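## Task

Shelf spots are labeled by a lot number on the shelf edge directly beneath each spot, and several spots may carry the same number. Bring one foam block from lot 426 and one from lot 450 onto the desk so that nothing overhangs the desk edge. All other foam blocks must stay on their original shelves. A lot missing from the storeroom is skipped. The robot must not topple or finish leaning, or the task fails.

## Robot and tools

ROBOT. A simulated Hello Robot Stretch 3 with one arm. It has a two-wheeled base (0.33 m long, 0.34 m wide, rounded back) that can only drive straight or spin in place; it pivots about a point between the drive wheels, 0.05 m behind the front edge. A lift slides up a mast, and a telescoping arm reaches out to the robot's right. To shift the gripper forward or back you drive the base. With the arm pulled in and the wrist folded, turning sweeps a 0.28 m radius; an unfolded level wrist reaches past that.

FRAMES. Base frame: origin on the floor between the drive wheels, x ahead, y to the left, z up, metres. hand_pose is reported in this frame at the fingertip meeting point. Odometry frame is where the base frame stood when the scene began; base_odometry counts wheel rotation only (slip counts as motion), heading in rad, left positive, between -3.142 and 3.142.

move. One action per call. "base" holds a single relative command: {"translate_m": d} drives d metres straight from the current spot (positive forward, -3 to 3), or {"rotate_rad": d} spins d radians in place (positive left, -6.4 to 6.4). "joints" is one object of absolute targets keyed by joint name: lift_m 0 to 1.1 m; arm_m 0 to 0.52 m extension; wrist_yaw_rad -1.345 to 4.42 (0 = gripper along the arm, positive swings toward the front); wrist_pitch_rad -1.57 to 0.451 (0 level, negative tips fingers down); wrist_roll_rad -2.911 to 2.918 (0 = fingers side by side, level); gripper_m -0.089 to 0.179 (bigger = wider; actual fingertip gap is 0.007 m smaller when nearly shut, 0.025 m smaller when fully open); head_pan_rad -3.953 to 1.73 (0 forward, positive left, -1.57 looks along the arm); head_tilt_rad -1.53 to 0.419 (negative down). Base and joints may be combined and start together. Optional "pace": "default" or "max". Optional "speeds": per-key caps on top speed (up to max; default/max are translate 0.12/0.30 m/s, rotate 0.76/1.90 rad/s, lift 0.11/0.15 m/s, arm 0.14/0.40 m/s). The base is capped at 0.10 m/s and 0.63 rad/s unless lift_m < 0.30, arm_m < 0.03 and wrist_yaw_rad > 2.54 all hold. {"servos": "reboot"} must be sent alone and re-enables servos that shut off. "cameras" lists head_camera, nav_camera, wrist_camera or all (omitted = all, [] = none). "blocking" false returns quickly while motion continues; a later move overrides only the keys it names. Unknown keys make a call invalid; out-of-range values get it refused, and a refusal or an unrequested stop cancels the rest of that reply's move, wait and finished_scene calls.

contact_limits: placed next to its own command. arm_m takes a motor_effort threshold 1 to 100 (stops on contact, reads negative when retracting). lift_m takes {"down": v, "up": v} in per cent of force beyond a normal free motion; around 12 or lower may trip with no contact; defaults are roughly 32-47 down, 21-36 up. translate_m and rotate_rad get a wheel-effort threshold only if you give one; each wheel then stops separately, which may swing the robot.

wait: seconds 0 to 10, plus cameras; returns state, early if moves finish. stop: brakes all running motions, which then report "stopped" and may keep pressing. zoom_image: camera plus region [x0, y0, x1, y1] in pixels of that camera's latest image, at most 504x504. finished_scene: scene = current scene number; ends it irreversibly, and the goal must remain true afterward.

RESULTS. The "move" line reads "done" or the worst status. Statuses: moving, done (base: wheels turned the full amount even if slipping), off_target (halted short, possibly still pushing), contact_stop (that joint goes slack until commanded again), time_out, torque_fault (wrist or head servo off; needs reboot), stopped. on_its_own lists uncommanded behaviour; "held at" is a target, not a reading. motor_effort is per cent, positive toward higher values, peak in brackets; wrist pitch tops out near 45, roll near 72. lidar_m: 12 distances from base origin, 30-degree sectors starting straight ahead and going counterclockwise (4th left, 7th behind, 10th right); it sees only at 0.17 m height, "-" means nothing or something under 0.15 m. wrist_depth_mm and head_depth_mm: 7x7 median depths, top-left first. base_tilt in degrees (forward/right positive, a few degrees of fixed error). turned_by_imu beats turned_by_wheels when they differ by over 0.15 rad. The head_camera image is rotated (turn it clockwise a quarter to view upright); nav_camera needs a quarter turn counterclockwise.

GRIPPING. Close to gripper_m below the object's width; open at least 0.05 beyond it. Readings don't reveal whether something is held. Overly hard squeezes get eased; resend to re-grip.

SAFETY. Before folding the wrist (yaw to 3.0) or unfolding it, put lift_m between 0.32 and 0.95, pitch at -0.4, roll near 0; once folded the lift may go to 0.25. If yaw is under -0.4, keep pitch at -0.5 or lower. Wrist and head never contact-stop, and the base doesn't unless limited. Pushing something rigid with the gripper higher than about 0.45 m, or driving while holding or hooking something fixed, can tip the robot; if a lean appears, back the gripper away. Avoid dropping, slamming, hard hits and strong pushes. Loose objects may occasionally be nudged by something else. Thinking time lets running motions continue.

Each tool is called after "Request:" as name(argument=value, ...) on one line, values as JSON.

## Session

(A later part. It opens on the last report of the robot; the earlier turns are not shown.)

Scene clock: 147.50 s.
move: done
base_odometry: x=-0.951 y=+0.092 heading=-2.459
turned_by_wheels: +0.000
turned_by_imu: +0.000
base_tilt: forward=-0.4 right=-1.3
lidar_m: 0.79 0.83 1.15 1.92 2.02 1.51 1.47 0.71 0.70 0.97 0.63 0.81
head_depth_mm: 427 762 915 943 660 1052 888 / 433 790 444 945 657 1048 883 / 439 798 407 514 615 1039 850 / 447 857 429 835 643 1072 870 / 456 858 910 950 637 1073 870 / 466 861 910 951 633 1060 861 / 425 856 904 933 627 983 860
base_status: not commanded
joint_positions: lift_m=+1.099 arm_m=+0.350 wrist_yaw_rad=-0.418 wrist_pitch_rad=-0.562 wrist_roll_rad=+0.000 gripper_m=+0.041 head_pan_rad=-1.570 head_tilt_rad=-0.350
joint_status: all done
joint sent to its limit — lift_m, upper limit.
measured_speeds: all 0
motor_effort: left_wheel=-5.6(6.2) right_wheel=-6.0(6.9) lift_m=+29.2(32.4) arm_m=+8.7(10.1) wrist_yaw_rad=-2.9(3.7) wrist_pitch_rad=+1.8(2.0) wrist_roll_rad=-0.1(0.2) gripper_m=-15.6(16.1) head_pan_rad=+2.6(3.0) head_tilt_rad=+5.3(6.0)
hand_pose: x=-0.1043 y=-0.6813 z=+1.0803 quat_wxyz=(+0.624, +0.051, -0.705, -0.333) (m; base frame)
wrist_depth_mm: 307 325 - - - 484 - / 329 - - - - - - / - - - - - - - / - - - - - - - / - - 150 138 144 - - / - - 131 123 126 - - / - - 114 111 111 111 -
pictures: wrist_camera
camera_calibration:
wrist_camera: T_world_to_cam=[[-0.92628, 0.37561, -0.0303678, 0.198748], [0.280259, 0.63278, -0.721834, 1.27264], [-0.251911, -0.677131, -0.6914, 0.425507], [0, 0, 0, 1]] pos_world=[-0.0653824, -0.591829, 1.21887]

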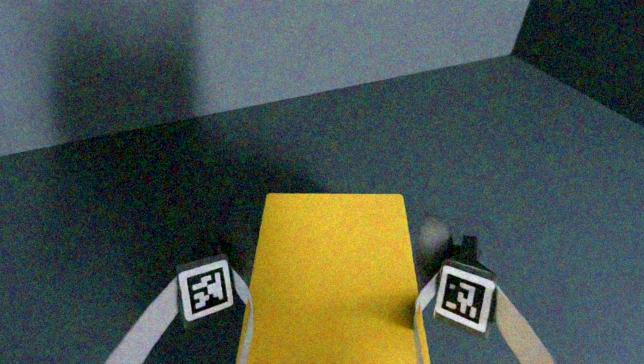

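Request:
move(joints={"arm_m":0.0}, cameras=["wrist_camera"])

Request:
move(base={"translate_m":-0.51}, joints={"lift_m":0.92}, cameras=[])

Request:
move(base={"rotate_rad":1.571}, joints={"head_pan_rad":-1.57,"head_tilt_rad":-0.55}, cameras=["nav_camera"])

Request:
move(base={"translate_m":1.2}, cameras=["head_camera","wrist_camera"])

Scene clock: 217.17 s.
move: done
base_odometry: x=-0.951 y=+0.092 heading=-2.459
turned_by_wheels: +0.000
turned_by_imu: +0.000
base_tilt: forward=-0.4 right=-1.2
lidar_m: 0.79 0.83 1.16 1.92 2.02 1.51 1.47 0.71 0.70 0.97 0.63 0.81
head_depth_mm: 425 856 - - - - - / 431 857 - - - - - / 438 854 - - - - - / 445 860 906 949 683 - - / 454 861 911 949 638 1065 866 / 463 863 912 951 633 1064 862 / 469 860 906 934 628 983 859
base_status: not commanded
joint_positions: lift_m=+1.099 arm_m=+0.001 wrist_yaw_rad=-0.418 wrist_pitch_rad=-0.563 wrist_roll_rad=+0.000 gripper_m=+0.041 head_pan_rad=-1.570 head_tilt_rad=-0.350
joint_status: all done
measured_speeds: all 0
motor_effort: left_wheel=-5.8(6.4) right_wheel=-6.4(6.9) lift_m=+29.2(30.1) arm_m=-12.3(14.6) wrist_yaw_rad=-2.0(4.1) wrist_pitch_rad=+1.9(2.0) wrist_roll_rad=+0.0(0.3) gripper_m=-15.5(16.3) head_pan_rad=+1.9(3.0) head_tilt_rad=+5.3(5.8)
hand_pose: x=-0.1043 y=-0.3318 z=+1.0803 quat_wxyz=(+0.624, +0.051, -0.705, -0.333) (m; base frame)
wrist_depth_mm: - - - - - - - / - - - - - - - / - - - - - - - / - - 352 370 992 - - / - - 149 138 143 - - / - - 130 123 126 - - / - - 114 111 112 123 -
pictures: wrist_camera
camera_calibration:
wrist_camera: T_world_to_cam=[[-0.926254, 0.375674, -0.0303824, 0.0675454], [0.280348, 0.63285, -0.721738, 1.05145], [-0.251911, -0.67703, -0.691499, 0.662242], [0, 0, 0, 1]] pos_world=[-0.0653825, -0.242429, 1.21887]

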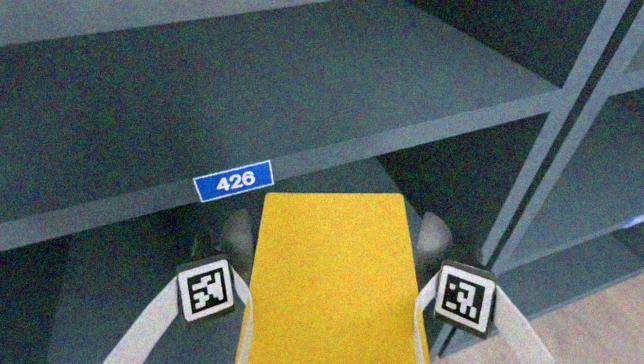

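Scene clock: 223.40 s.
move: done
base_odometry: x=-0.555 y=+0.414 heading=-2.460
turned_by_wheels: +0.000
turned_by_imu: +0.000
base_tilt: forward=-0.4 right=-1.1
lidar_m: 1.30 1.36 1.39 3.75 1.33 0.99 0.97 1.01 0.98 0.50 1.00 1.00
head_depth_mm: 424 841 886 933 663 1018 913 / 404 772 887 926 656 1050 915 / 429 432 457 484 516 552 609 / 403 429 458 483 521 560 596 / 407 846 895 937 639 1030 869 / 413 846 899 939 635 1021 866 / 420 850 901 941 628 1019 865
base_status: done
joint_positions: lift_m=+0.920 arm_m=+0.001 wrist_yaw_rad=-0.418 wrist_pitch_rad=-0.563 wrist_roll_rad=+0.000 gripper_m=+0.041 head_pan_rad=-1.570 head_tilt_rad=-0.350
joint_status: all done
measured_speeds: all 0
motor_effort: left_wheel=-5.7(12.6) right_wheel=-5.5(11.5) lift_m=+23.9(28.3) arm_m=-5.0(12.1) wrist_yaw_rad=-2.3(3.6) wrist_pitch_rad=+1.9(2.1) wrist_roll_rad=+0.0(0.3) gripper_m=-15.8(16.2) head_pan_rad=+2.1(2.8) head_tilt_rad=+3.6(4.7)
hand_pose: x=-0.1043 y=-0.3318 z=+0.9016 quat_wxyz=(+0.624, +0.051, -0.705, -0.333) (m; base frame)
wrist_depth_mm: - 229 237 - - 920 - / - - - - - 971 - / - - - - - - 837 / - - - - - - - / - - 149 138 144 - 899 / - - 130 123 126 - - / - - 114 111 113 123 -
pictures: none
No camera images: "cameras" was empty.

Scene clock: 227.00 s.
move: done
base_odometry: x=-0.555 y=+0.414 heading=-0.889
turned_by_wheels: +1.571
turned_by_imu: +1.544
base_tilt: forward=-0.3 right=-1.2
lidar_m: 3.75 1.35 1.00 0.96 1.01 0.99 0.50 1.00 1.00 1.30 1.35 1.39
head_depth_mm: 1082 1171 1294 1433 1616 1681 - / 1068 1165 1293 1438 1615 1664 - / 1061 1162 1268 1416 1610 1642 - / 1064 1166 1277 1427 1603 1531 1295 / 1070 1162 1281 1423 1601 1525 1260 / 1072 1170 1282 1430 1611 1516 1245 / 1074 1166 1285 1431 1601 1504 1248
base_status: done
joint_positions: lift_m=+0.920 arm_m=+0.001 wrist_yaw_rad=-0.418 wrist_pitch_rad=-0.563 wrist_roll_rad=+0.000 gripper_m=+0.041 head_pan_rad=-1.570 head_tilt_rad=-0.550
joint_status: all done
measured_speeds: all 0
motor_effort: left_wheel=-8.9(12.3) right_wheel=+8.5(12.7) lift_m=+23.9(24.8) arm_m=-8.6(8.6) wrist_yaw_rad=-2.1(3.6) wrist_pitch_rad=+2.0(2.1) wrist_roll_rad=-0.1(0.3) gripper_m=-15.6(16.2) head_pan_rad=+2.0(3.3) head_tilt_rad=-4.8(5.7)
hand_pose: x=-0.1043 y=-0.3318 z=+0.9016 quat_wxyz=(+0.624, +0.051, -0.705, -0.333) (m; base frame)
wrist_depth_mm: - - - - - - - / - - - - - - - / - - - - - - - / - - - - - - - / - - 151 138 144 - 617 / - - 130 123 126 - - / - 984 114 111 111 111 -
pictures: nav_camera (sideways)
camera_calibration:
nav_camera: T_world_to_cam=[[0.0174303, -0.500061, 0.865815, -1.08364], [-0.999789, -0.0181529, 0.00964298, 0.0437639], [0.010895, -0.8658, -0.500271, 0.604255], [0, 0, 0, 1]] pos_world=[0.0560594, -0.0179259, 1.2401]

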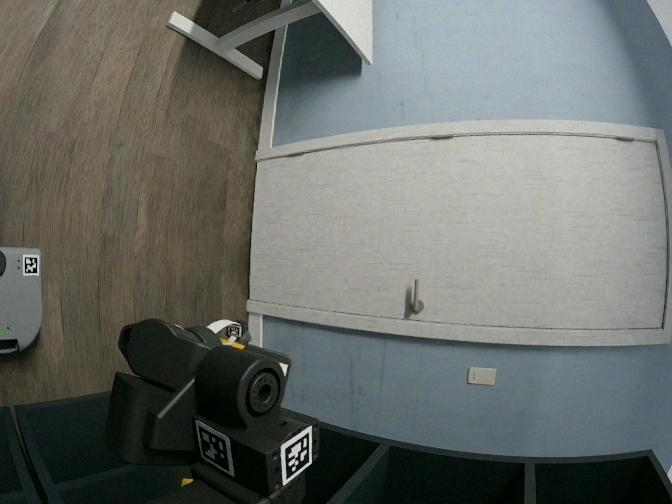

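Scene clock: 240.13 s.
move: done
base_odometry: x=+0.201 y=-0.518 heading=-0.889
turned_by_wheels: +0.000
turned_by_imu: +0.001
base_tilt: forward=-0.4 right=-1.1
lidar_m: 2.58 1.32 0.98 0.94 0.99 1.37 1.69 1.84 1.38 0.86 0.83 1.46
head_depth_mm: 1102 1197 1311 1453 1621 1663 - / 1095 1196 1318 1463 1614 1604 - / 1101 1199 1322 1217 880 736 - / 1106 1202 1319 1206 873 755 1265 / 1107 1202 1323 1195 866 750 1256 / 1104 1210 1331 1182 856 745 1255 / 1104 1209 1324 1169 855 1106 1248
base_status: done
joint_positions: lift_m=+0.920 arm_m=+0.001 wrist_yaw_rad=-0.418 wrist_pitch_rad=-0.563 wrist_roll_rad=+0.000 gripper_m=+0.041 head_pan_rad=-1.570 head_tilt_rad=-0.550
joint_status: not commanded
measured_speeds: all 0
motor_effort: left_wheel=+5.4(9.1) right_wheel=+4.2(14.0) lift_m=+25.4(25.5) arm_m=-4.8(12.9) wrist_yaw_rad=-2.7(4.1) wrist_pitch_rad=+2.0(2.1) wrist_roll_rad=+0.0(0.3) gripper_m=-15.6(16.3) head_pan_rad=+1.1(2.4) head_tilt_rad=-2.7(5.4)
hand_pose: x=-0.1043 y=-0.3318 z=+0.9016 quat_wxyz=(+0.624, +0.051, -0.705, -0.333) (m; base frame)
wrist_depth_mm: - - - - - - - / - - - - - - - / - - - - - - - / - - - - - - - / - - 149 138 144 - - / - - 130 123 126 - - / - 969 114 111 112 123 -
pictures: head_camera (sideways), wrist_camera
camera_calibration:
head_camera: T_world_to_cam=[[-0.0467079, 0.476882, -0.877725, 1.15776], [0.997501, -0.0243674, -0.0663208, 0.0798409], [-0.0530151, -0.878629, -0.474552, 0.573527], [0, 0, 0, 1]] pos_world=[0.00484062, -0.0462514, 1.29366]
wrist_camera: T_world_to_cam=[[-0.926286, 0.375597, -0.0303655, 0.0620809], [0.280343, 0.633036, -0.721577, 0.922427], [-0.2518, -0.676899, -0.691668, 0.538955], [0, 0, 0, 1]] pos_world=[-0.0653826, -0.242429, 1.04027]

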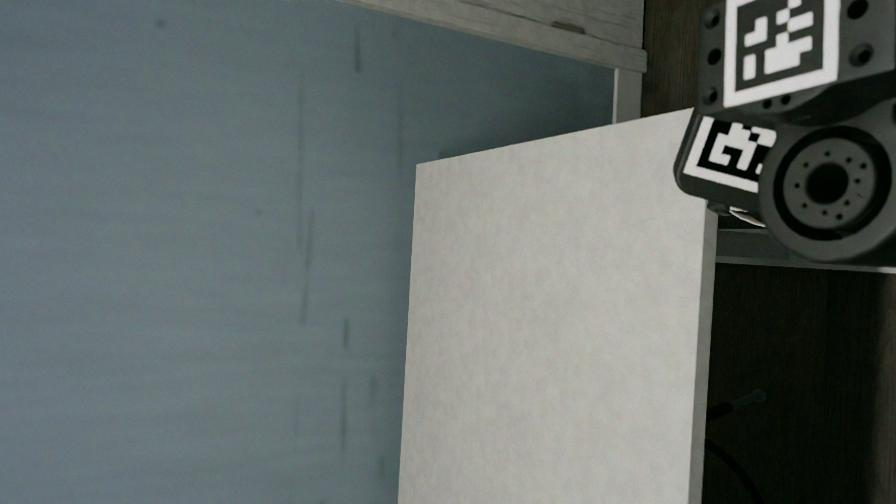

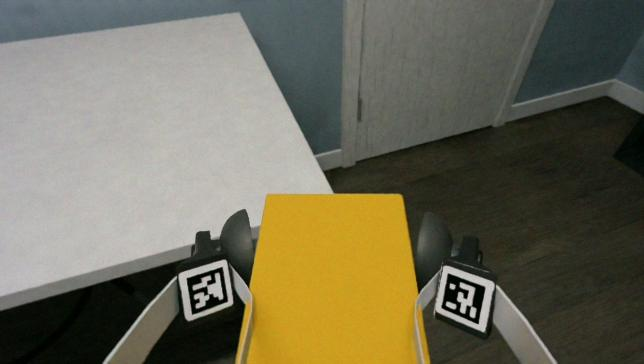

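Request:
move(base={"translate_m":0.35}, cameras=[])

Request:
move(joints={"arm_m":0.46}, cameras=["wrist_camera","head_camera"])

Request:
move(joints={"lift_m":0.795}, cameras=["wrist_camera"])

Request:
move(joints={"lift_m":0.765}, speeds={"lift_m":0.025}, contact_limits={"lift_m":{"down":13}}, cameras=["wrist_camera"])

Scene clock: 255.37 s.
move: done
base_odometry: x=+0.422 y=-0.790 heading=-0.889
turned_by_wheels: +0.000
turned_by_imu: +0.000
base_tilt: forward=-0.2 right=-1.4
lidar_m: 2.24 1.31 0.97 0.94 0.98 1.36 2.04 1.85 0.94 0.70 0.95 1.94
head_depth_mm: 1102 1204 1318 1247 894 745 - / 1100 1202 1326 1234 888 740 - / 1105 1206 1319 1215 879 733 - / 1105 1216 1328 1207 873 755 1295 / 1107 1208 1321 1189 867 1031 1223 / 1112 1208 1333 1179 863 1391 1223 / 1115 1208 1328 1173 855 1206 1242
base_status: done
joint_positions: lift_m=+0.920 arm_m=+0.001 wrist_yaw_rad=-0.418 wrist_pitch_rad=-0.563 wrist_roll_rad=+0.000 gripper_m=+0.041 head_pan_rad=-1.570 head_tilt_rad=-0.550
joint_status: not commanded
measured_speeds: all 0
motor_effort: left_wheel=+5.7(10.3) right_wheel=+4.5(13.7) lift_m=+25.5(26.1) arm_m=+0.8(2.8) wrist_yaw_rad=-2.6(3.5) wrist_pitch_rad=+2.0(2.0) wrist_roll_rad=+0.1(0.3) gripper_m=-15.7(16.3) head_pan_rad=+1.0(1.7) head_tilt_rad=-2.0(3.4)
hand_pose: x=-0.1043 y=-0.3318 z=+0.9016 quat_wxyz=(+0.624, +0.051, -0.705, -0.333) (m; base frame)
wrist_depth_mm: - - - - - - - / - - - - - - - / - - - - - - - / - - - - - - - / - - 150 138 144 - - / - - 130 123 126 - - / - 979 114 111 113 123 -
pictures: none
No camera images: "cameras" was empty.

Scene clock: 259.93 s.
move: done
base_odometry: x=+0.422 y=-0.790 heading=-0.889
turned_by_wheels: +0.000
turned_by_imu: +0.000
base_tilt: forward=-0.4 right=-1.1
lidar_m: 2.23 1.31 0.97 0.94 0.98 1.35 2.04 1.86 0.94 0.70 0.94 1.94
head_depth_mm: 1105 1197 1316 352 - 1262 1277 / 1104 1200 1285 363 855 769 1274 / 1101 1203 567 779 879 761 1267 / 1111 1205 1283 1033 873 756 1264 / 1109 1206 1331 1188 866 1036 1225 / 1116 1209 1328 1180 860 1383 1226 / 1111 1208 1331 1166 854 1211 1252
base_status: not commanded
joint_positions: lift_m=+0.920 arm_m=+0.460 wrist_yaw_rad=-0.418 wrist_pitch_rad=-0.563 wrist_roll_rad=+0.000 gripper_m=+0.041 head_pan_rad=-1.570 head_tilt_rad=-0.550
joint_status: all done
measured_speeds: all 0
motor_effort: left_wheel=+5.6(6.3) right_wheel=+4.4(5.4) lift_m=+25.5(26.3) arm_m=+12.6(14.6) wrist_yaw_rad=-0.8(4.1) wrist_pitch_rad=+2.0(2.0) wrist_roll_rad=+0.2(0.3) gripper_m=-15.7(16.3) head_pan_rad=+1.0(1.7) head_tilt_rad=-1.8(3.1)
hand_pose: x=-0.1043 y=-0.7912 z=+0.9016 quat_wxyz=(+0.624, +0.052, -0.705, -0.333) (m; base frame)
wrist_depth_mm: - - - - - - - / - - - - - - - / - - - - - - - / - - - - - - - / - - 150 138 144 - - / - - 130 123 126 - - / - - 114 111 110 111 -
pictures: head_camera (sideways), wrist_camera
camera_calibration:
head_camera: T_world_to_cam=[[-0.0467079, 0.476882, -0.877725, 1.15776], [0.997501, -0.0243674, -0.0663208, 0.0798409], [-0.0530151, -0.878629, -0.474552, 0.573527], [0, 0, 0, 1]] pos_world=[0.00484062, -0.0462514, 1.29366]
wrist_camera: T_world_to_cam=[[-0.926276, 0.375623, -0.0303398, 0.234622], [0.280359, 0.633078, -0.721534, 1.21323], [-0.251817, -0.676845, -0.691714, 0.228072], [0, 0, 0, 1]] pos_world=[-0.0653826, -0.701829, 1.04027]

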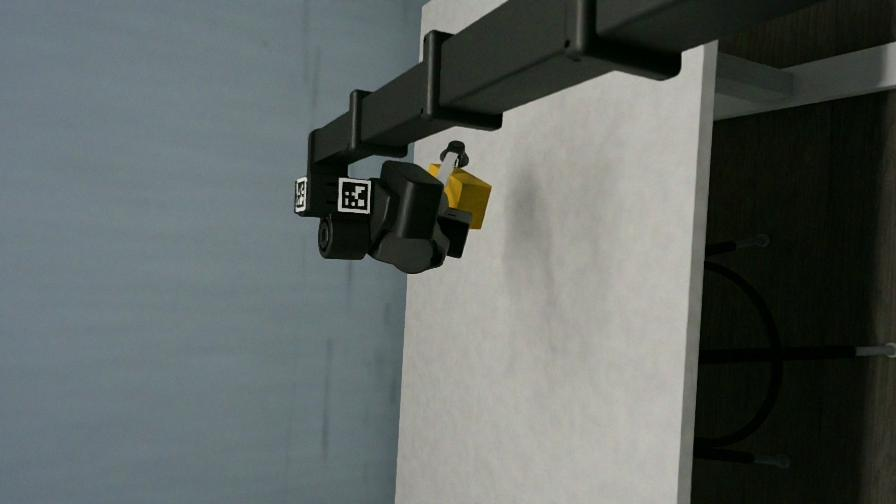

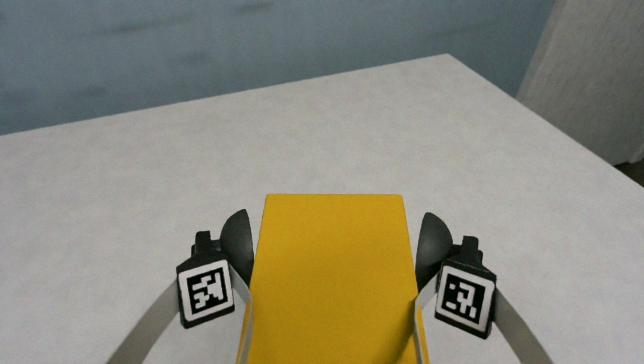

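Scene clock: 261.90 s.
move: done
base_odometry: x=+0.422 y=-0.790 heading=-0.889
turned_by_wheels: +0.000
turned_by_imu: +0.000
base_tilt: forward=-0.3 right=-1.2
lidar_m: 2.24 1.31 0.97 0.94 0.98 1.36 2.04 1.84 0.94 0.70 0.95 1.94
head_depth_mm: 1102 1201 1316 1244 892 722 291 / 1101 1201 1323 1225 439 364 321 / 1106 1205 1321 628 813 759 1271 / 1105 1201 1329 1138 811 759 1262 / 1110 1209 1327 1189 869 1029 1220 / 1107 1201 1331 1178 859 1388 1226 / 1112 1213 1327 1163 855 1210 1251
base_status: not commanded
joint_positions: lift_m=+0.795 arm_m=+0.460 wrist_yaw_rad=-0.418 wrist_pitch_rad=-0.563 wrist_roll_rad=+0.000 gripper_m=+0.041 head_pan_rad=-1.570 head_tilt_rad=-0.550
joint_status: all done
measured_speeds: all 0
motor_effort: left_wheel=+5.4(6.1) right_wheel=+4.4(5.5) lift_m=+24.1(27.3) arm_m=+13.3(13.3) wrist_yaw_rad=-2.9(3.7) wrist_pitch_rad=+1.9(2.1) wrist_roll_rad=+0.0(0.4) gripper_m=-15.8(16.0) head_pan_rad=+0.6(1.3) head_tilt_rad=-1.3(2.4)
hand_pose: x=-0.1043 y=-0.7912 z=+0.7766 quat_wxyz=(+0.624, +0.052, -0.705, -0.333) (m; base frame)
wrist_depth_mm: - - - - - - - / - - - - - - - / - - - - - - - / - - - - - - - / - - 149 138 143 - - / - - 130 123 126 - - / - - 114 111 110 111 -
pictures: wrist_camera
camera_calibration:
wrist_camera: T_world_to_cam=[[-0.926276, 0.375623, -0.0303398, 0.230829], [0.280359, 0.633078, -0.721534, 1.12304], [-0.251817, -0.676845, -0.691714, 0.141608], [0, 0, 0, 1]] pos_world=[-0.0653826, -0.701829, 0.915265]

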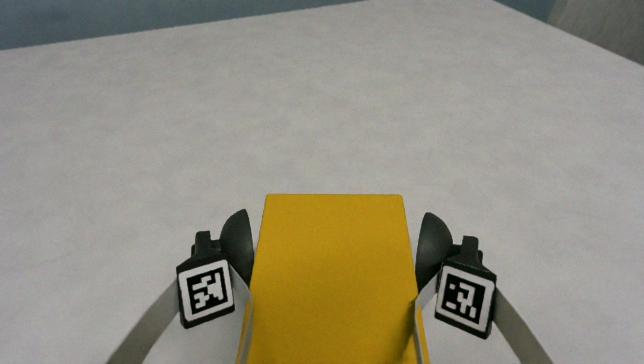

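Scene clock: 263.50 s.
move: done
base_odometry: x=+0.422 y=-0.790 heading=-0.889
turned_by_wheels: +0.000
turned_by_imu: +0.000
base_tilt: forward=-0.4 right=-1.2
lidar_m: 2.23 1.31 0.97 0.94 0.98 1.35 2.03 1.86 0.94 0.70 0.94 1.94
head_depth_mm: 1108 1194 1320 1240 894 744 306 / 1111 1206 1326 1224 540 390 322 / 1107 1206 1323 1216 650 760 1271 / 1105 1207 1327 1199 779 758 1267 / 1107 1206 1326 1193 865 1030 1232 / 1109 1214 1326 1169 860 1389 1221 / 1109 1210 1325 1171 853 1210 1249
base_status: not commanded
joint_positions: lift_m=+0.765 arm_m=+0.460 wrist_yaw_rad=-0.418 wrist_pitch_rad=-0.563 wrist_roll_rad=+0.000 gripper_m=+0.041 head_pan_rad=-1.570 head_tilt_rad=-0.550
joint_status: all done
measured_speeds: all 0
motor_effort: left_wheel=+5.9(6.1) right_wheel=+5.1(5.1) lift_m=+24.8(27.2) arm_m=+11.7(13.1) wrist_yaw_rad=-2.6(3.6) wrist_pitch_rad=+1.9(2.0) wrist_roll_rad=+0.1(0.3) gripper_m=-16.0(16.0) head_pan_rad=+1.4(1.4) head_tilt_rad=-1.3(2.2)
contact_limits: lift_m down 13 (down: maximum 72; up: maximum 65)
hand_pose: x=-0.1043 y=-0.7912 z=+0.7466 quat_wxyz=(+0.624, +0.052, -0.705, -0.333) (m; base frame)
wrist_depth_mm: - - - - - - - / - - - - - - - / - - - - - - - / - - - - - - - / - - 150 138 144 - - / - - 131 123 126 - - / - - 114 111 111 111 -
pictures: wrist_camera
camera_calibration:
wrist_camera: T_world_to_cam=[[-0.926276, 0.375623, -0.0303398, 0.229919], [0.280359, 0.633078, -0.721534, 1.10139], [-0.251817, -0.676845, -0.691714, 0.120857], [0, 0, 0, 1]] pos_world=[-0.0653826, -0.701829, 0.885265]

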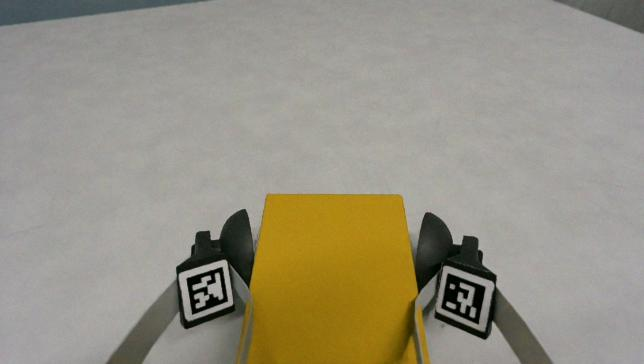

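Not in contact yet; go lower.

Request:
move(joints={"lift_m":0.735}, speeds={"lift_m":0.025}, contact_limits={"lift_m":{"down":13}}, cameras=["wrist_camera"])

Scene clock: 268.67 s.
move: done
base_odometry: x=+0.422 y=-0.790 heading=-0.889
turned_by_wheels: +0.000
turned_by_imu: +0.010
base_tilt: forward=-0.5 right=-1.5
lidar_m: 2.23 1.29 0.97 0.94 0.98 1.37 2.04 1.83 0.94 0.70 0.95 1.98
head_depth_mm: 1107 1206 1323 1264 901 778 1203 / 1109 1206 1331 1249 896 414 349 / 1111 1211 1329 1239 641 767 1271 / 1119 1215 1329 1224 788 1159 1268 / 1115 1218 1337 1217 875 1038 1227 / 1120 1221 1343 1201 874 1391 1261 / 1128 1229 1342 1190 867 1241 1257
base_status: not commanded
joint_positions: lift_m=+0.735 arm_m=+0.460 wrist_yaw_rad=-0.430 wrist_pitch_rad=-0.481 wrist_roll_rad=+0.000 gripper_m=+0.041 head_pan_rad=-1.570 head_tilt_rad=-0.550
joint_status: all done
measured_speeds: all 0
on_its_own: wrist_pitch_rad is at rest, and its effort (-13.2) is outside its rest range (-8 to +12)
motor_effort: left_wheel=+1.5(5.6) right_wheel=+0.3(4.8) lift_m=+11.1(27.1) arm_m=+9.1(11.9) wrist_yaw_rad=+7.2(9.5) wrist_pitch_rad=-13.2(13.4) wrist_roll_rad=+0.1(0.3) gripper_m=-16.0(16.1) head_pan_rad=+0.2(1.3) head_tilt_rad=-1.1(1.6)
contact_limits: lift_m down 13 (down: maximum 72; up: maximum 65)
hand_pose: x=-0.1115 y=-0.8013 z=+0.7339 quat_wxyz=(+0.635, +0.018, -0.706, -0.311) (m; base frame)
wrist_depth_mm: - - - - - - - / - - - - - - - / - - - - - - - / - - - - - - - / - - 151 142 148 - - / - - 130 123 126 - - / - - 111 108 108 106 -
pictures: wrist_camera
camera_calibration:
wrist_camera: T_world_to_cam=[[-0.922785, 0.384326, -0.0276023, 0.231918], [0.262162, 0.573736, -0.77595, 1.09096], [-0.282381, -0.723271, -0.630191, 0.0175844], [0, 0, 0, 1]] pos_world=[-0.0670325, -0.702336, 0.864012]

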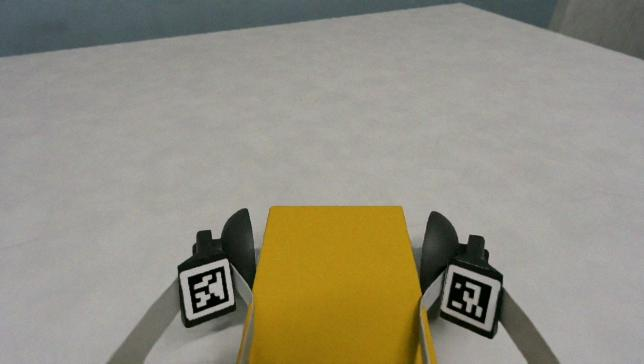

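Request:
move(joints={"lift_m":0.751}, speeds={"lift_m":0.03}, cameras=[])

Request:
move(joints={"gripper_m":0.179}, cameras=["wrist_camera"])

Request:
move(joints={"lift_m":0.9}, cameras=["wrist_camera"])

Request:
move(joints={"arm_m":0.0}, cameras=["head_camera"])

Request:
move(joints={"wrist_pitch_rad":-0.4,"wrist_yaw_rad":3.0,"gripper_m":0.03,"head_pan_rad":0,"head_tilt_rad":-0.2}, cameras=["nav_camera"])

Request:
move(joints={"lift_m":0.28}, pace="max", cameras=[])

Scene clock: 280.07 s.
move: done
base_odometry: x=+0.422 y=-0.790 heading=-0.889
turned_by_wheels: +0.000
turned_by_imu: -0.001
base_tilt: forward=-0.3 right=-1.3
lidar_m: 2.23 1.30 0.97 0.94 0.98 1.37 2.04 1.83 0.94 0.70 0.94 1.96
head_depth_mm: 1105 1206 1321 1241 893 769 334 / 1106 1202 1319 1227 854 398 333 / 1107 1203 1325 1212 643 758 1268 / 1102 1206 1324 1200 781 756 1264 / 1108 1210 1324 1191 867 1030 1232 / 1115 1212 1336 1180 860 1387 1243 / 1114 1220 1336 1164 854 1225 1243
base_status: not commanded
joint_positions: lift_m=+0.751 arm_m=+0.460 wrist_yaw_rad=-0.438 wrist_pitch_rad=-0.520 wrist_roll_rad=-0.001 gripper_m=+0.041 head_pan_rad=-1.570 head_tilt_rad=-0.550
joint_status: all done
measured_speeds: all 0
on_its_own: wrist_yaw_rad is at rest, and its effort (+14.4) is outside its rest range (-9 to +9)
motor_effort: left_wheel=-3.7(4.0) right_wheel=+5.1(5.2) lift_m=+24.1(25.1) arm_m=-4.3(4.4) wrist_yaw_rad=+14.4(16.1) wrist_pitch_rad=-6.0(13.2) wrist_roll_rad=+0.5(0.5) gripper_m=-16.3(16.3) head_pan_rad=+0.7(0.8) head_tilt_rad=-0.2(1.1)
hand_pose: x=-0.1108 y=-0.7954 z=+0.7415 quat_wxyz=(+0.628, +0.029, -0.706, -0.326) (m; base frame)
wrist_depth_mm: - - - - - - - / - - - - - - - / - - - - - - - / - - - - - - - / - - 149 141 145 - - / - - 130 124 126 - - / - - 110 109 112 108 -
pictures: none
No camera images: "cameras" was empty.

Scene clock: 282.00 s.
move: done
base_odometry: x=+0.422 y=-0.790 heading=-0.889
turned_by_wheels: +0.000
turned_by_imu: +0.000
base_tilt: forward=-0.2 right=-1.1
lidar_m: 2.23 1.30 0.97 0.94 0.98 1.37 2.04 1.83 0.94 0.70 0.94 1.96
head_depth_mm: 1101 1196 1320 1236 896 769 334 / 1098 1207 1316 1229 853 397 333 / 1099 1201 1322 1214 642 757 1271 / 1107 1199 1322 1204 781 754 1262 / 1114 1206 1329 1187 867 1033 1231 / 1110 1213 1333 1173 860 1389 1245 / 1117 1217 1329 1169 854 1221 1242
base_status: not commanded
joint_positions: lift_m=+0.751 arm_m=+0.460 wrist_yaw_rad=-0.424 wrist_pitch_rad=-0.556 wrist_roll_rad=-0.001 gripper_m=+0.179 head_pan_rad=-1.570 head_tilt_rad=-0.550
joint_status: all done
measured_speeds: all 0
motor_effort: left_wheel=-4.3(4.9) right_wheel=+6.0(6.6) lift_m=+29.2(29.5) arm_m=-9.0(9.0) wrist_yaw_rad=+2.7(16.0) wrist_pitch_rad=+0.5(6.1) wrist_roll_rad=+0.6(1.1) gripper_m=+0.8(85.0) head_pan_rad=+0.2(1.0) head_tilt_rad=+0.0(1.1)
hand_pose: x=-0.1059 y=-0.7917 z=+0.7341 quat_wxyz=(+0.625, +0.047, -0.705, -0.333) (m; base frame)
wrist_depth_mm: - - - - - - - / - - - - - - - / - - - - - - - / - - - 147 146 - - / - 143 - 135 130 - - / - 125 - 118 115 - - / - - - 101 102 - 105
pictures: wrist_camera
camera_calibration:
wrist_camera: T_world_to_cam=[[-0.9243, 0.380539, -0.0293024, 0.231603], [0.281167, 0.626989, -0.726519, 1.09202], [-0.258097, -0.67976, -0.686522, 0.104588], [0, 0, 0, 1]] pos_world=[-0.0659755, -0.701724, 0.871961]

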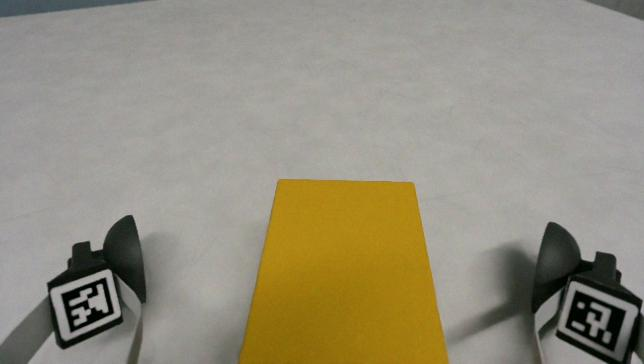

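Scene clock: 284.20 s.
move: done
base_odometry: x=+0.422 y=-0.790 heading=-0.889
turned_by_wheels: +0.000
turned_by_imu: +0.000
base_tilt: forward=-0.2 right=-1.1
lidar_m: 2.23 1.29 0.97 0.94 0.98 1.38 2.04 1.83 0.94 0.70 0.94 1.96
head_depth_mm: 1101 1196 1316 1238 301 - 1252 / 1103 1198 1297 410 794 767 1270 / 1102 1205 1271 689 848 759 1271 / 1105 1197 1301 655 867 758 1261 / 1110 1205 1334 1199 868 1026 1228 / 1111 1207 1333 1179 860 1387 1250 / 1114 1220 1338 1167 851 1219 1241
base_status: not commanded
joint_positions: lift_m=+0.900 arm_m=+0.460 wrist_yaw_rad=-0.423 wrist_pitch_rad=-0.560 wrist_roll_rad=-0.001 gripper_m=+0.179 head_pan_rad=-1.570 head_tilt_rad=-0.550
joint_status: all done
measured_speeds: all 0
motor_effort: left_wheel=-4.4(4.8) right_wheel=+5.8(6.8) lift_m=+28.9(32.9) arm_m=-11.6(12.8) wrist_yaw_rad=+2.1(3.1) wrist_pitch_rad=+1.4(1.6) wrist_roll_rad=+0.3(0.6) gripper_m=+0.6(1.2) head_pan_rad=+0.2(0.9) head_tilt_rad=+0.2(1.5)
hand_pose: x=-0.1054 y=-0.7912 z=+0.8821 quat_wxyz=(+0.624, +0.049, -0.705, -0.334) (m; base frame)
wrist_depth_mm: - - - - - - - / - - - - - - - / - - - - - - - / - - - - - - - / - 143 - - - - - / - 126 - - - - - / - - - - - - 105
pictures: wrist_camera
camera_calibration:
wrist_camera: T_world_to_cam=[[-0.924676, 0.379611, -0.0294801, 0.235513], [0.281855, 0.630385, -0.723307, 1.19897], [-0.255992, -0.677134, -0.689897, 0.212053], [0, 0, 0, 1]] pos_world=[-0.0658786, -0.701629, 1.02046]

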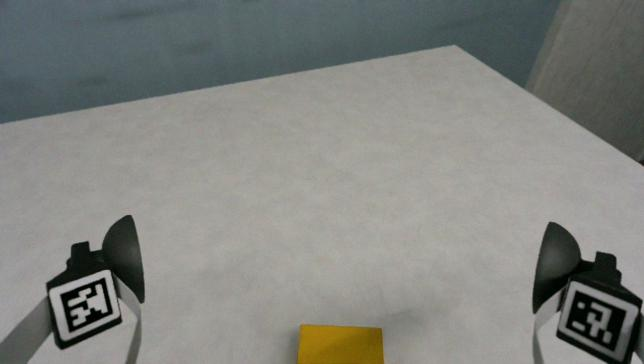

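Scene clock: 288.77 s.
move: done
base_odometry: x=+0.422 y=-0.790 heading=-0.889
turned_by_wheels: +0.000
turned_by_imu: +0.000
base_tilt: forward=-0.4 right=-1.2
lidar_m: 2.23 1.30 0.97 0.94 0.98 1.37 2.04 1.83 0.94 0.70 0.94 1.97
head_depth_mm: 1099 1205 1315 1239 895 769 - / 1102 1199 1322 1234 890 740 - / 1106 1204 1321 1213 850 709 - / 1110 1207 1332 1201 870 731 1254 / 1115 1212 1335 1186 870 1028 1227 / 1108 1216 1341 1177 860 1380 1252 / 1117 1218 1335 1172 854 1225 1250
base_status: not commanded
joint_positions: lift_m=+0.900 arm_m=+0.001 wrist_yaw_rad=-0.423 wrist_pitch_rad=-0.561 wrist_roll_rad=-0.001 gripper_m=+0.179 head_pan_rad=-1.570 head_tilt_rad=-0.550
joint_status: all done
measured_speeds: all 0
motor_effort: left_wheel=-4.4(4.9) right_wheel=+6.0(7.1) lift_m=+27.3(29.9) arm_m=-12.5(14.1) wrist_yaw_rad=+1.4(3.3) wrist_pitch_rad=+1.4(1.6) wrist_roll_rad=+0.6(0.6) gripper_m=+0.8(1.6) head_pan_rad=-0.4(0.9) head_tilt_rad=+1.4(1.5)
hand_pose: x=-0.1053 y=-0.3317 z=+0.8821 quat_wxyz=(+0.624, +0.049, -0.705, -0.334) (m; base frame)
wrist_depth_mm: - - - - - - - / - - - - - - - / - - - - - - - / - - - - - - - / - 146 - - - - - / - 141 - - - - - / 970 971 - - 976 972 105
pictures: head_camera (sideways)
camera_calibration:
head_camera: T_world_to_cam=[[-0.0467554, 0.476879, -0.877725, 1.15776], [0.997504, -0.0242563, -0.0663146, 0.0798378], [-0.0529144, -0.878634, -0.474554, 0.573529], [0, 0, 0, 1]] pos_world=[0.00484077, -0.0462514, 1.29366]

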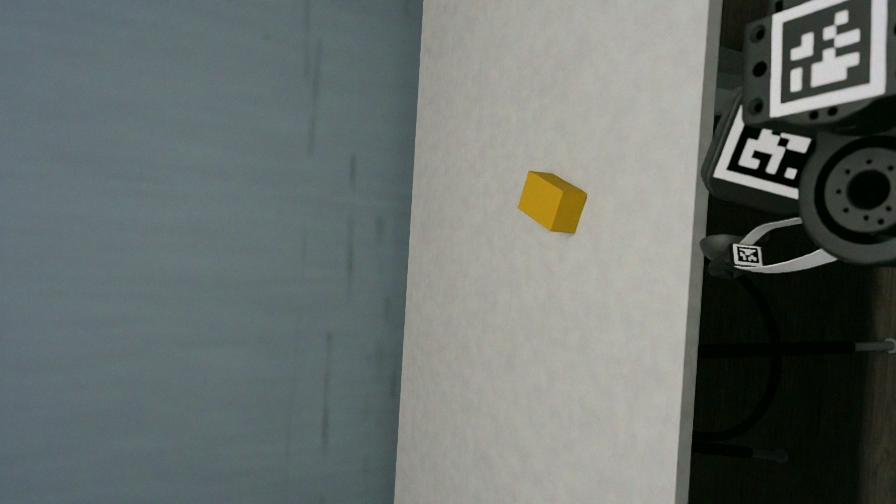

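Scene clock: 291.50 s.
move: done
base_odometry: x=+0.422 y=-0.790 heading=-0.889
turned_by_wheels: +0.000
turned_by_imu: +0.000
base_tilt: forward=-0.4 right=-1.1
lidar_m: 2.23 1.30 0.97 0.94 0.98 1.37 2.04 1.84 0.94 0.70 0.95 1.96
head_depth_mm: 1979 2065 2100 2165 2230 2279 1753 / 1995 2062 2124 2181 2246 2294 1746 / 2017 2061 2137 2186 2273 2284 1728 / 2018 2068 2105 2160 2245 2297 1712 / 2010 2053 2155 2180 2270 2295 1717 / 2012 2098 2154 2183 2263 2293 1717 / 2021 2058 2117 2184 2256 2299 1706
base_status: not commanded
joint_positions: lift_m=+0.900 arm_m=+0.001 wrist_yaw_rad=+2.997 wrist_pitch_rad=-0.421 wrist_roll_rad=-0.001 gripper_m=+0.030 head_pan_rad=+0.004 head_tilt_rad=-0.197
joint_status: all done
measured_speeds: all 0
motor_effort: left_wheel=-4.1(4.9) right_wheel=+5.7(6.7) lift_m=+26.2(28.0) arm_m=-10.6(12.6) wrist_yaw_rad=+1.5(5.5) wrist_pitch_rad=+3.5(6.0) wrist_roll_rad=+0.3(0.7) gripper_m=+0.6(81.8) head_pan_rad=-3.0(6.3) head_tilt_rad=-2.5(7.8)
hand_pose: x=+0.0110 y=+0.0761 z=+0.9119 quat_wxyz=(+0.198, +0.700, +0.098, +0.680) (m; base frame)
wrist_depth_mm: - 137 - - 910 - - / - 147 - - - - - / - 162 - - - - - / - 187 - - - - - / - - 207 - - - - / - - 130 147 130 - - / - - 263 - - - -
pictures: nav_camera (sideways)
camera_calibration:
nav_camera: T_world_to_cam=[[0.170178, 0.0177207, 0.985254, -1.2405], [0.0166099, -0.999748, 0.0151125, 0.0304329], [0.985273, 0.0137931, -0.170429, 0.168991], [0, 0, 0, 1]] pos_world=[0.0440976, 0.0500768, 1.25054]

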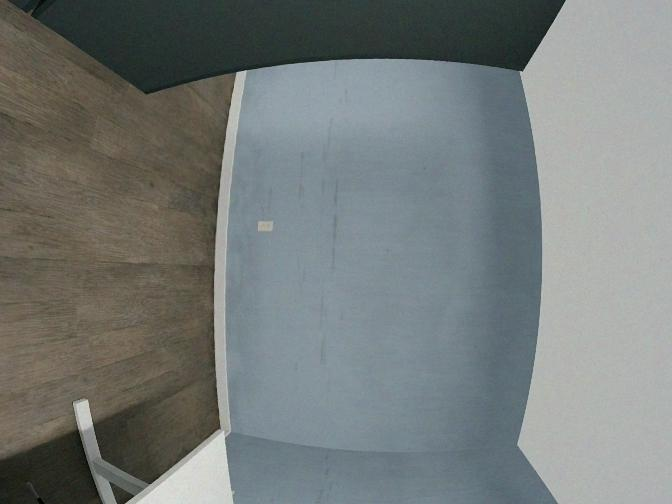

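Scene clock: 296.43 s.
move: done
base_odometry: x=+0.422 y=-0.790 heading=-0.889
turned_by_wheels: +0.000
turned_by_imu: +0.000
base_tilt: forward=-0.4 right=-1.2
lidar_m: 2.23 1.30 0.97 0.94 0.98 1.37 2.04 1.84 0.94 0.70 0.95 1.97
head_depth_mm: 2005 2065 2118 2178 2236 2302 1732 / 1996 2053 2106 2182 2232 2311 1740 / 1988 2062 2120 2184 2275 2304 1716 / 2000 2043 2133 2199 2263 2288 1717 / 2016 2065 2131 2183 2262 2294 1710 / 2009 2066 2119 2184 2253 2291 1707 / 2025 2053 2118 2201 2261 2279 1694
base_status: not commanded
joint_positions: lift_m=+0.280 arm_m=+0.001 wrist_yaw_rad=+2.997 wrist_pitch_rad=-0.420 wrist_roll_rad=-0.001 gripper_m=+0.030 head_pan_rad=+0.000 head_tilt_rad=-0.200
joint_status: all done
measured_speeds: all 0
motor_effort: left_wheel=-4.6(4.9) right_wheel=+6.1(6.9) lift_m=+26.0(26.1) arm_m=-7.3(11.2) wrist_yaw_rad=+1.3(3.4) wrist_pitch_rad=+3.1(3.5) wrist_roll_rad=+0.4(0.7) gripper_m=+0.5(0.9) head_pan_rad=-3.0(3.8) head_tilt_rad=-2.9(3.7)
hand_pose: x=+0.0110 y=+0.0763 z=+0.2923 quat_wxyz=(+0.197, +0.700, +0.097, +0.680) (m; base frame)
wrist_depth_mm: - 137 - - 923 - - / - 148 - - - - - / 863 162 844 889 881 869 862 / 726 187 657 708 698 694 683 / 592 571 207 564 585 574 568 / 509 511 130 148 130 497 490 / 278 278 256 268 410 430 427
pictures: none
No camera images: "cameras" was empty.

Request:
move(base={"translate_m":1.73}, pace="max", cameras=[])

Request:
move(base={"rotate_rad":1.571}, pace="max", cameras=["nav_camera"])

Scene clock: 312.10 s.
move: done
base_odometry: x=+1.512 y=-2.133 heading=-0.889
turned_by_wheels: +0.000
turned_by_imu: +0.002
base_tilt: forward=-0.2 right=-1.3
lidar_m: 0.52 0.54 0.76 2.29 1.14 1.30 3.73 1.30 1.27 1.39 0.72 0.54
head_depth_mm: 435 447 462 475 490 505 522 / 436 448 461 476 491 506 523 / 437 449 462 476 491 508 523 / 437 448 463 476 491 506 524 / 437 449 463 477 492 509 525 / 438 450 464 477 492 508 525 / 438 450 463 478 493 509 526
base_status: done
joint_positions: lift_m=+0.280 arm_m=+0.001 wrist_yaw_rad=+2.998 wrist_pitch_rad=-0.420 wrist_roll_rad=-0.001 gripper_m=+0.030 head_pan_rad=+0.000 head_tilt_rad=-0.200
joint_status: not commanded
measured_speeds: all 0
motor_effort: left_wheel=-0.6(12.4) right_wheel=+8.9(16.4) lift_m=+25.2(29.9) arm_m=-0.6(5.4) wrist_yaw_rad=+1.8(3.1) wrist_pitch_rad=+3.2(3.4) wrist_roll_rad=+0.6(0.6) gripper_m=+0.4(1.0) head_pan_rad=-2.7(3.6) head_tilt_rad=+0.3(2.9)
hand_pose: x=+0.0109 y=+0.0763 z=+0.2923 quat_wxyz=(+0.197, +0.700, +0.098, +0.680) (m; base frame)
wrist_depth_mm: - 137 - - - - - / - 148 - - - - - / 875 162 849 887 877 827 - / 714 188 648 709 703 699 668 / 594 567 206 567 578 577 560 / 504 502 130 148 130 492 495 / 278 281 257 268 410 429 428
pictures: none
No camera images: "cameras" was empty.

Scene clock: 314.23 s.
move: done
base_odometry: x=+1.512 y=-2.133 heading=+0.681
turned_by_wheels: +1.571
turned_by_imu: +1.539
base_tilt: forward=-0.4 right=-1.1
lidar_m: 2.09 1.02 1.27 3.56 1.90 1.27 1.39 0.73 0.54 0.52 0.54 0.75
head_depth_mm: 1508 1474 1460 1427 1412 1385 1367 / 2108 2173 2151 2084 2045 1994 1660 / 2118 2171 2233 2310 2394 2367 1723 / 2100 2182 2229 2303 2374 2336 1701 / 2123 2166 2230 2301 2376 2310 1701 / 2098 2174 2201 2284 2376 2313 1689 / 2105 2159 2211 2290 2346 2181 1641
base_status: done
joint_positions: lift_m=+0.280 arm_m=+0.001 wrist_yaw_rad=+2.998 wrist_pitch_rad=-0.420 wrist_roll_rad=-0.001 gripper_m=+0.030 head_pan_rad=+0.000 head_tilt_rad=-0.200
joint_status: not commanded
measured_speeds: all 0
motor_effort: left_wheel=-5.5(14.9) right_wheel=+8.9(14.5) lift_m=+24.9(26.0) arm_m=-8.8(8.8) wrist_yaw_rad=+0.6(2.9) wrist_pitch_rad=+3.2(3.3) wrist_roll_rad=+0.5(0.6) gripper_m=+0.6(0.8) head_pan_rad=-2.9(3.4) head_tilt_rad=+1.6(1.6)
hand_pose: x=+0.0109 y=+0.0763 z=+0.2923 quat_wxyz=(+0.197, +0.700, +0.098, +0.680) (m; base frame)
wrist_depth_mm: - 137 - - - - - / - 148 - - - - - / 861 162 855 888 873 866 855 / 721 188 653 709 702 697 690 / 595 574 207 563 579 579 575 / 508 507 130 148 130 493 491 / 279 279 255 268 413 431 429
pictures: nav_camera (sideways)
camera_calibration:
nav_camera: T_world_to_cam=[[0.173141, 0.0170805, 0.984749, -1.23984], [0.0129038, -0.999803, 0.0150728, 0.0304286], [0.984813, 0.0100973, -0.173327, 0.172814], [0, 0, 0, 1]] pos_world=[0.0440849, 0.0498547, 1.25043]

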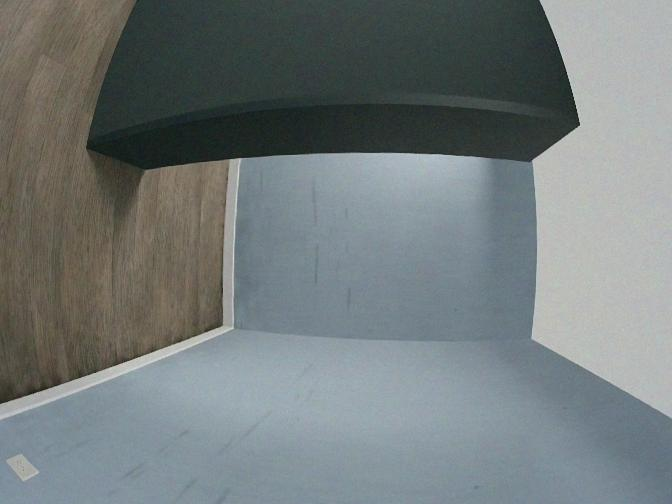

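Request:
move(base={"translate_m":1.82}, pace="max", cameras=[])

Request:
move(base={"rotate_rad":-1.571}, joints={"head_pan_rad":-1.9,"head_tilt_rad":-0.45}, pace="max", cameras=["nav_camera","head_camera"])

Scene clock: 341.40 s.
move: done
base_odometry: x=+2.926 y=-0.988 heading=+0.681
turned_by_wheels: +0.000
turned_by_imu: +0.001
base_tilt: forward=-0.3 right=-1.2
lidar_m: 0.55 0.57 0.78 2.22 0.66 0.69 2.03 0.76 0.56 0.54 0.56 0.57
head_depth_mm: 462 476 489 505 521 538 556 / 462 474 489 503 521 537 555 / 461 474 488 504 519 538 555 / 461 474 488 503 520 536 554 / 461 474 488 503 518 535 554 / 459 473 487 502 518 537 552 / 460 473 486 502 519 535 552
base_status: done
joint_positions: lift_m=+0.280 arm_m=+0.001 wrist_yaw_rad=+2.998 wrist_pitch_rad=-0.420 wrist_roll_rad=-0.001 gripper_m=+0.030 head_pan_rad=+0.000 head_tilt_rad=-0.200
joint_status: not commanded
measured_speeds: all 0
motor_effort: left_wheel=+4.3(10.2) right_wheel=+3.7(17.2) lift_m=+27.4(28.7) arm_m=-10.6(12.6) wrist_yaw_rad=+2.1(3.2) wrist_pitch_rad=+3.2(3.4) wrist_roll_rad=+0.3(0.6) gripper_m=+0.2(0.8) head_pan_rad=-2.6(3.3) head_tilt_rad=+3.9(5.0)
hand_pose: x=+0.0109 y=+0.0763 z=+0.2923 quat_wxyz=(+0.197, +0.700, +0.098, +0.680) (m; base frame)
wrist_depth_mm: - 137 - - - - - / - 147 - - - - - / - 161 848 882 896 827 674 / 695 187 660 702 705 698 654 / 599 575 207 565 585 575 572 / 512 505 130 149 130 491 492 / 280 279 256 268 411 430 427
pictures: none
No camera images: "cameras" was empty.

Scene clock: 343.63 s.
move: done
base_odometry: x=+2.926 y=-0.988 heading=-0.889
turned_by_wheels: -1.571
turned_by_imu: -1.541
base_tilt: forward=-0.3 right=-1.2
lidar_m: 0.54 0.56 0.56 0.55 0.57 0.80 2.33 0.67 0.70 1.89 0.74 0.55
head_depth_mm: 690 708 724 747 769 790 841 / 818 841 871 901 933 968 1004 / 2860 3113 3315 3094 2049 1241 1276 / 2823 3000 3144 3110 2222 1677 1350 / 2729 2928 3159 3212 2198 1657 1346 / 2651 2861 3032 3181 2187 1666 1338 / 2577 2769 2900 3068 2172 1650 1327
base_status: done
joint_positions: lift_m=+0.280 arm_m=+0.001 wrist_yaw_rad=+2.998 wrist_pitch_rad=-0.420 wrist_roll_rad=-0.001 gripper_m=+0.030 head_pan_rad=-1.908 head_tilt_rad=-0.451
joint_status: all done
measured_speeds: translate_m=+0.000 rotate_rad=+0.000 lift_m=+0.000 arm_m=+0.000 wrist_yaw_rad=+0.000 wrist_pitch_rad=+0.000 wrist_roll_rad=+0.000 head_pan_rad=+0.024 head_tilt_rad=+0.000
motor_effort: left_wheel=+6.3(14.9) right_wheel=-8.7(15.0) lift_m=+28.0(28.8) arm_m=-11.8(12.9) wrist_yaw_rad=+1.4(2.7) wrist_pitch_rad=+3.2(3.3) wrist_roll_rad=+0.3(0.6) gripper_m=+0.1(1.0) head_pan_rad=+3.6(5.3) head_tilt_rad=-2.7(6.0)
hand_pose: x=+0.0109 y=+0.0763 z=+0.2923 quat_wxyz=(+0.197, +0.700, +0.098, +0.680) (m; base frame)
wrist_depth_mm: 520 137 522 536 539 - - / - 147 - - - - - / - 161 170 - - - - / - 183 189 684 673 665 674 / 600 577 207 563 581 580 570 / 507 507 130 149 130 493 493 / 282 279 256 268 412 433 432
pictures: head_camera (sideways), nav_camera (sideways)
camera_calibration:
head_camera: T_world_to_cam=[[0.0844239, 0.380728, -0.920825, 1.21326], [0.930837, -0.359883, -0.0634571, 0.076557], [-0.355549, -0.85178, -0.384779, 0.458518], [0, 0, 0, 1]] pos_world=[-0.0106642, -0.0438128, 1.29848]
nav_camera: T_world_to_cam=[[-0.120039, -0.393933, 0.911267, -1.14209], [-0.948886, 0.315415, 0.0113565, 0.0411586], [-0.291901, -0.863325, -0.41166, 0.490773], [0, 0, 0, 1]] pos_world=[0.0452157, -0.0391941, 1.24232]

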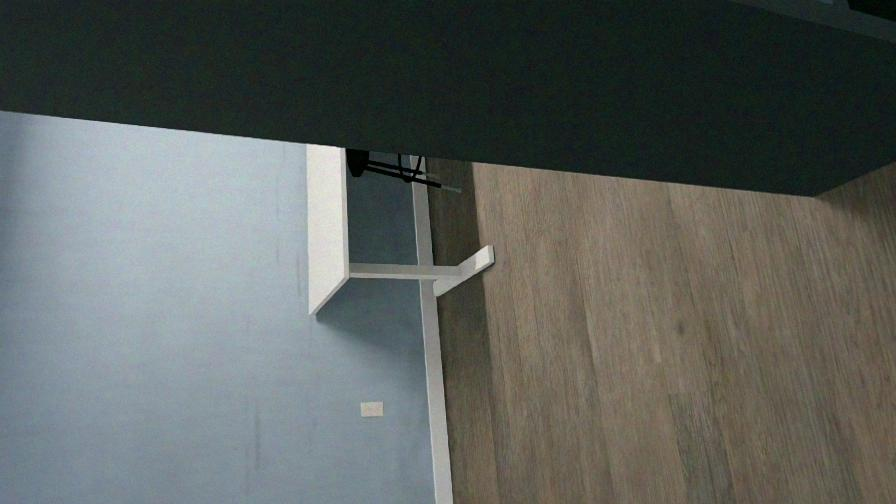

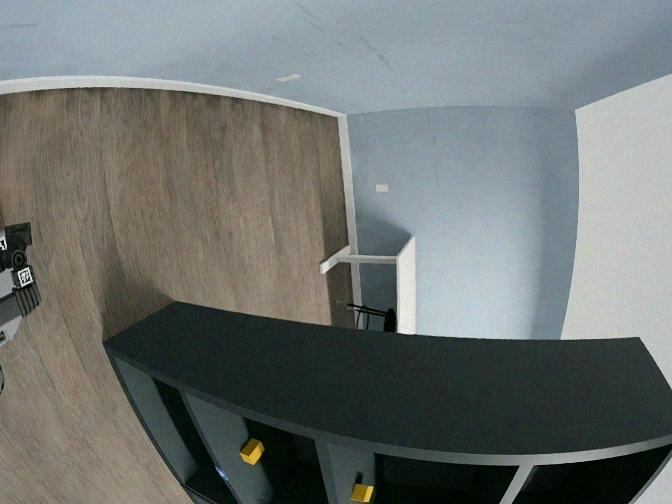

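Request:
move(base={"translate_m":-1.0}, joints={"head_pan_rad":-1.6,"head_tilt_rad":-0.5}, pace="max", cameras=["nav_camera","head_camera"])

Request:
move(base={"translate_m":-0.8}, pace="max", cameras=["head_camera"])

Scene clock: 355.30 s.
move: done
base_odometry: x=+2.296 y=-0.211 heading=-0.889
turned_by_wheels: +0.000
turned_by_imu: -0.001
base_tilt: forward=-0.3 right=-1.3
lidar_m: 1.53 0.80 0.59 0.58 0.60 0.84 2.27 0.60 0.56 0.88 0.65 0.64
head_depth_mm: 720 781 849 737 535 907 782 / 718 776 848 732 531 964 779 / 717 778 845 722 526 952 775 / 717 774 845 714 521 950 770 / 716 777 845 704 517 944 762 / 714 775 843 699 514 935 764 / 715 772 841 690 509 934 761
base_status: done
joint_positions: lift_m=+0.280 arm_m=+0.001 wrist_yaw_rad=+2.998 wrist_pitch_rad=-0.420 wrist_roll_rad=-0.001 gripper_m=+0.030 head_pan_rad=-1.600 head_tilt_rad=-0.500
joint_status: all done
measured_speeds: all 0
motor_effort: left_wheel=-0.3(14.7) right_wheel=-7.2(15.2) lift_m=+27.4(29.4) arm_m=-9.5(11.3) wrist_yaw_rad=+1.7(3.7) wrist_pitch_rad=+3.2(3.3) wrist_roll_rad=+0.3(0.7) gripper_m=+0.7(0.9) head_pan_rad=-2.7(5.6) head_tilt_rad=-4.1(7.8)
hand_pose: x=+0.0109 y=+0.0763 z=+0.2923 quat_wxyz=(+0.197, +0.700, +0.098, +0.680) (m; base frame)
wrist_depth_mm: 525 137 545 - - - - / - 147 - - - - - / - 161 170 - - - - / 684 184 191 683 677 701 695 / 602 567 207 568 582 583 579 / 506 506 130 148 130 490 490 / 279 279 257 268 414 432 430
pictures: head_camera (sideways), nav_camera (sideways)
camera_calibration:
head_camera: T_world_to_cam=[[-0.0336495, 0.433513, -0.900519, 1.18748], [0.996232, -0.0575179, -0.0649153, 0.0780689], [-0.0799375, -0.89931, -0.429944, 0.515652], [0, 0, 0, 1]] pos_world=[0.00340332, -0.0465653, 1.29612]
nav_camera: T_world_to_cam=[[0.003706, -0.456382, 0.889776, -1.11483], [-0.999868, 0.0123855, 0.0105173, 0.0426226], [-0.0158202, -0.889698, -0.456276, 0.54715], [0, 0, 0, 1]] pos_world=[0.0554046, -0.0225203, 1.24116]

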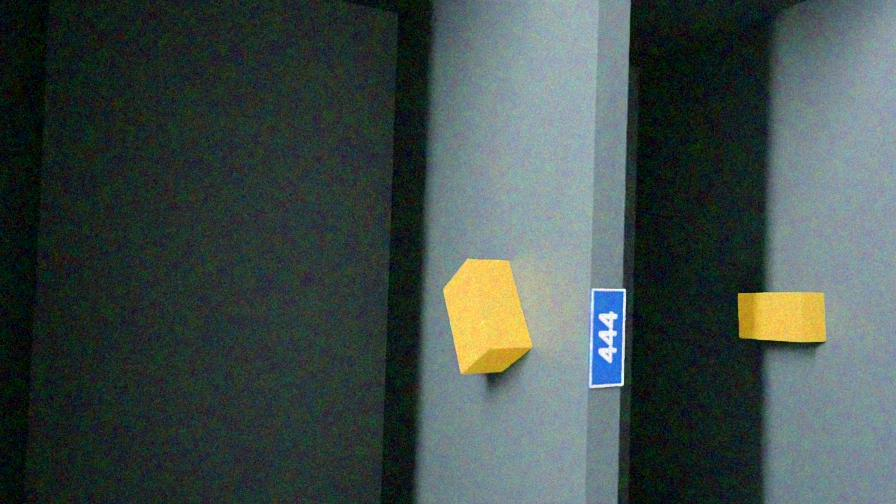

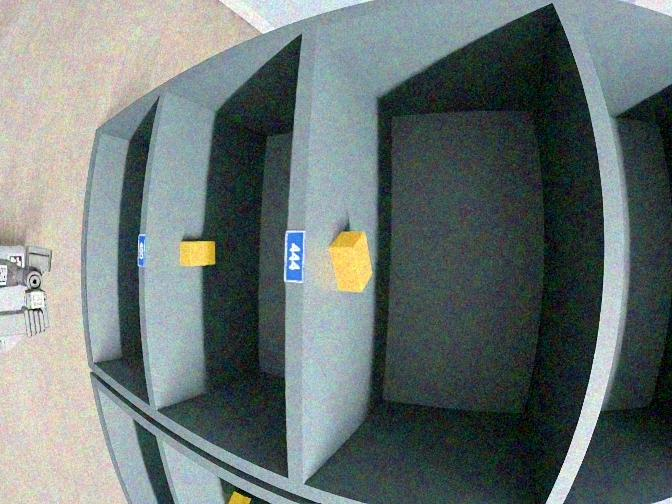

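Scene clock: 359.30 s.
move: done
base_odometry: x=+1.792 y=+0.410 heading=-0.889
turned_by_wheels: +0.000
turned_by_imu: +0.000
base_tilt: forward=-0.3 right=-1.2
lidar_m: 2.10 0.83 0.62 0.60 0.63 0.88 1.50 0.65 0.73 0.86 0.53 1.26
head_depth_mm: 699 758 822 740 512 939 784 / 701 758 824 732 508 930 781 / 698 758 822 619 504 956 777 / 698 754 822 715 499 948 774 / 699 754 820 709 496 942 767 / 698 754 821 700 491 937 766 / 695 753 820 691 489 918 762
base_status: done
joint_positions: lift_m=+0.280 arm_m=+0.001 wrist_yaw_rad=+2.998 wrist_pitch_rad=-0.420 wrist_roll_rad=-0.001 gripper_m=+0.030 head_pan_rad=-1.600 head_tilt_rad=-0.500
joint_status: not commanded
measured_speeds: all 0
motor_effort: left_wheel=-2.5(14.4) right_wheel=-7.0(14.7) lift_m=+26.1(27.9) arm_m=-8.4(9.6) wrist_yaw_rad=+2.0(3.5) wrist_pitch_rad=+3.2(3.3) wrist_roll_rad=+0.6(0.7) gripper_m=+0.7(0.8) head_pan_rad=-2.8(3.6) head_tilt_rad=-3.7(5.4)
hand_pose: x=+0.0109 y=+0.0763 z=+0.2923 quat_wxyz=(+0.197, +0.700, +0.098, +0.680) (m; base frame)
wrist_depth_mm: - 137 - - - - - / - 147 - - - - - / - 162 170 - - - - / 690 187 191 678 693 687 691 / 606 569 207 571 582 573 573 / 512 504 130 148 130 493 493 / 280 279 257 269 413 433 427
pictures: head_camera (sideways)
camera_calibration:
head_camera: T_world_to_cam=[[-0.0335974, 0.433635, -0.900462, 1.18741], [0.996225, -0.0576249, -0.0649208, 0.0780711], [-0.080041, -0.899244, -0.430062, 0.515809], [0, 0, 0, 1]] pos_world=[0.00340318, -0.0465648, 1.29611]

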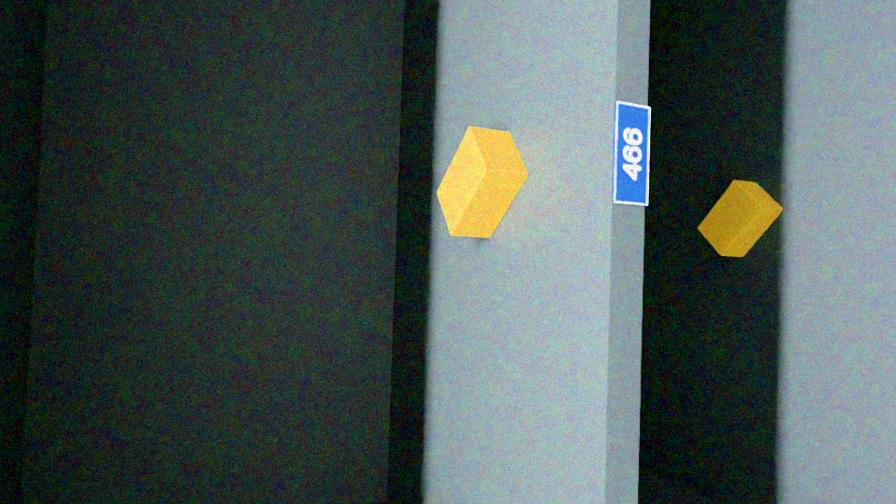

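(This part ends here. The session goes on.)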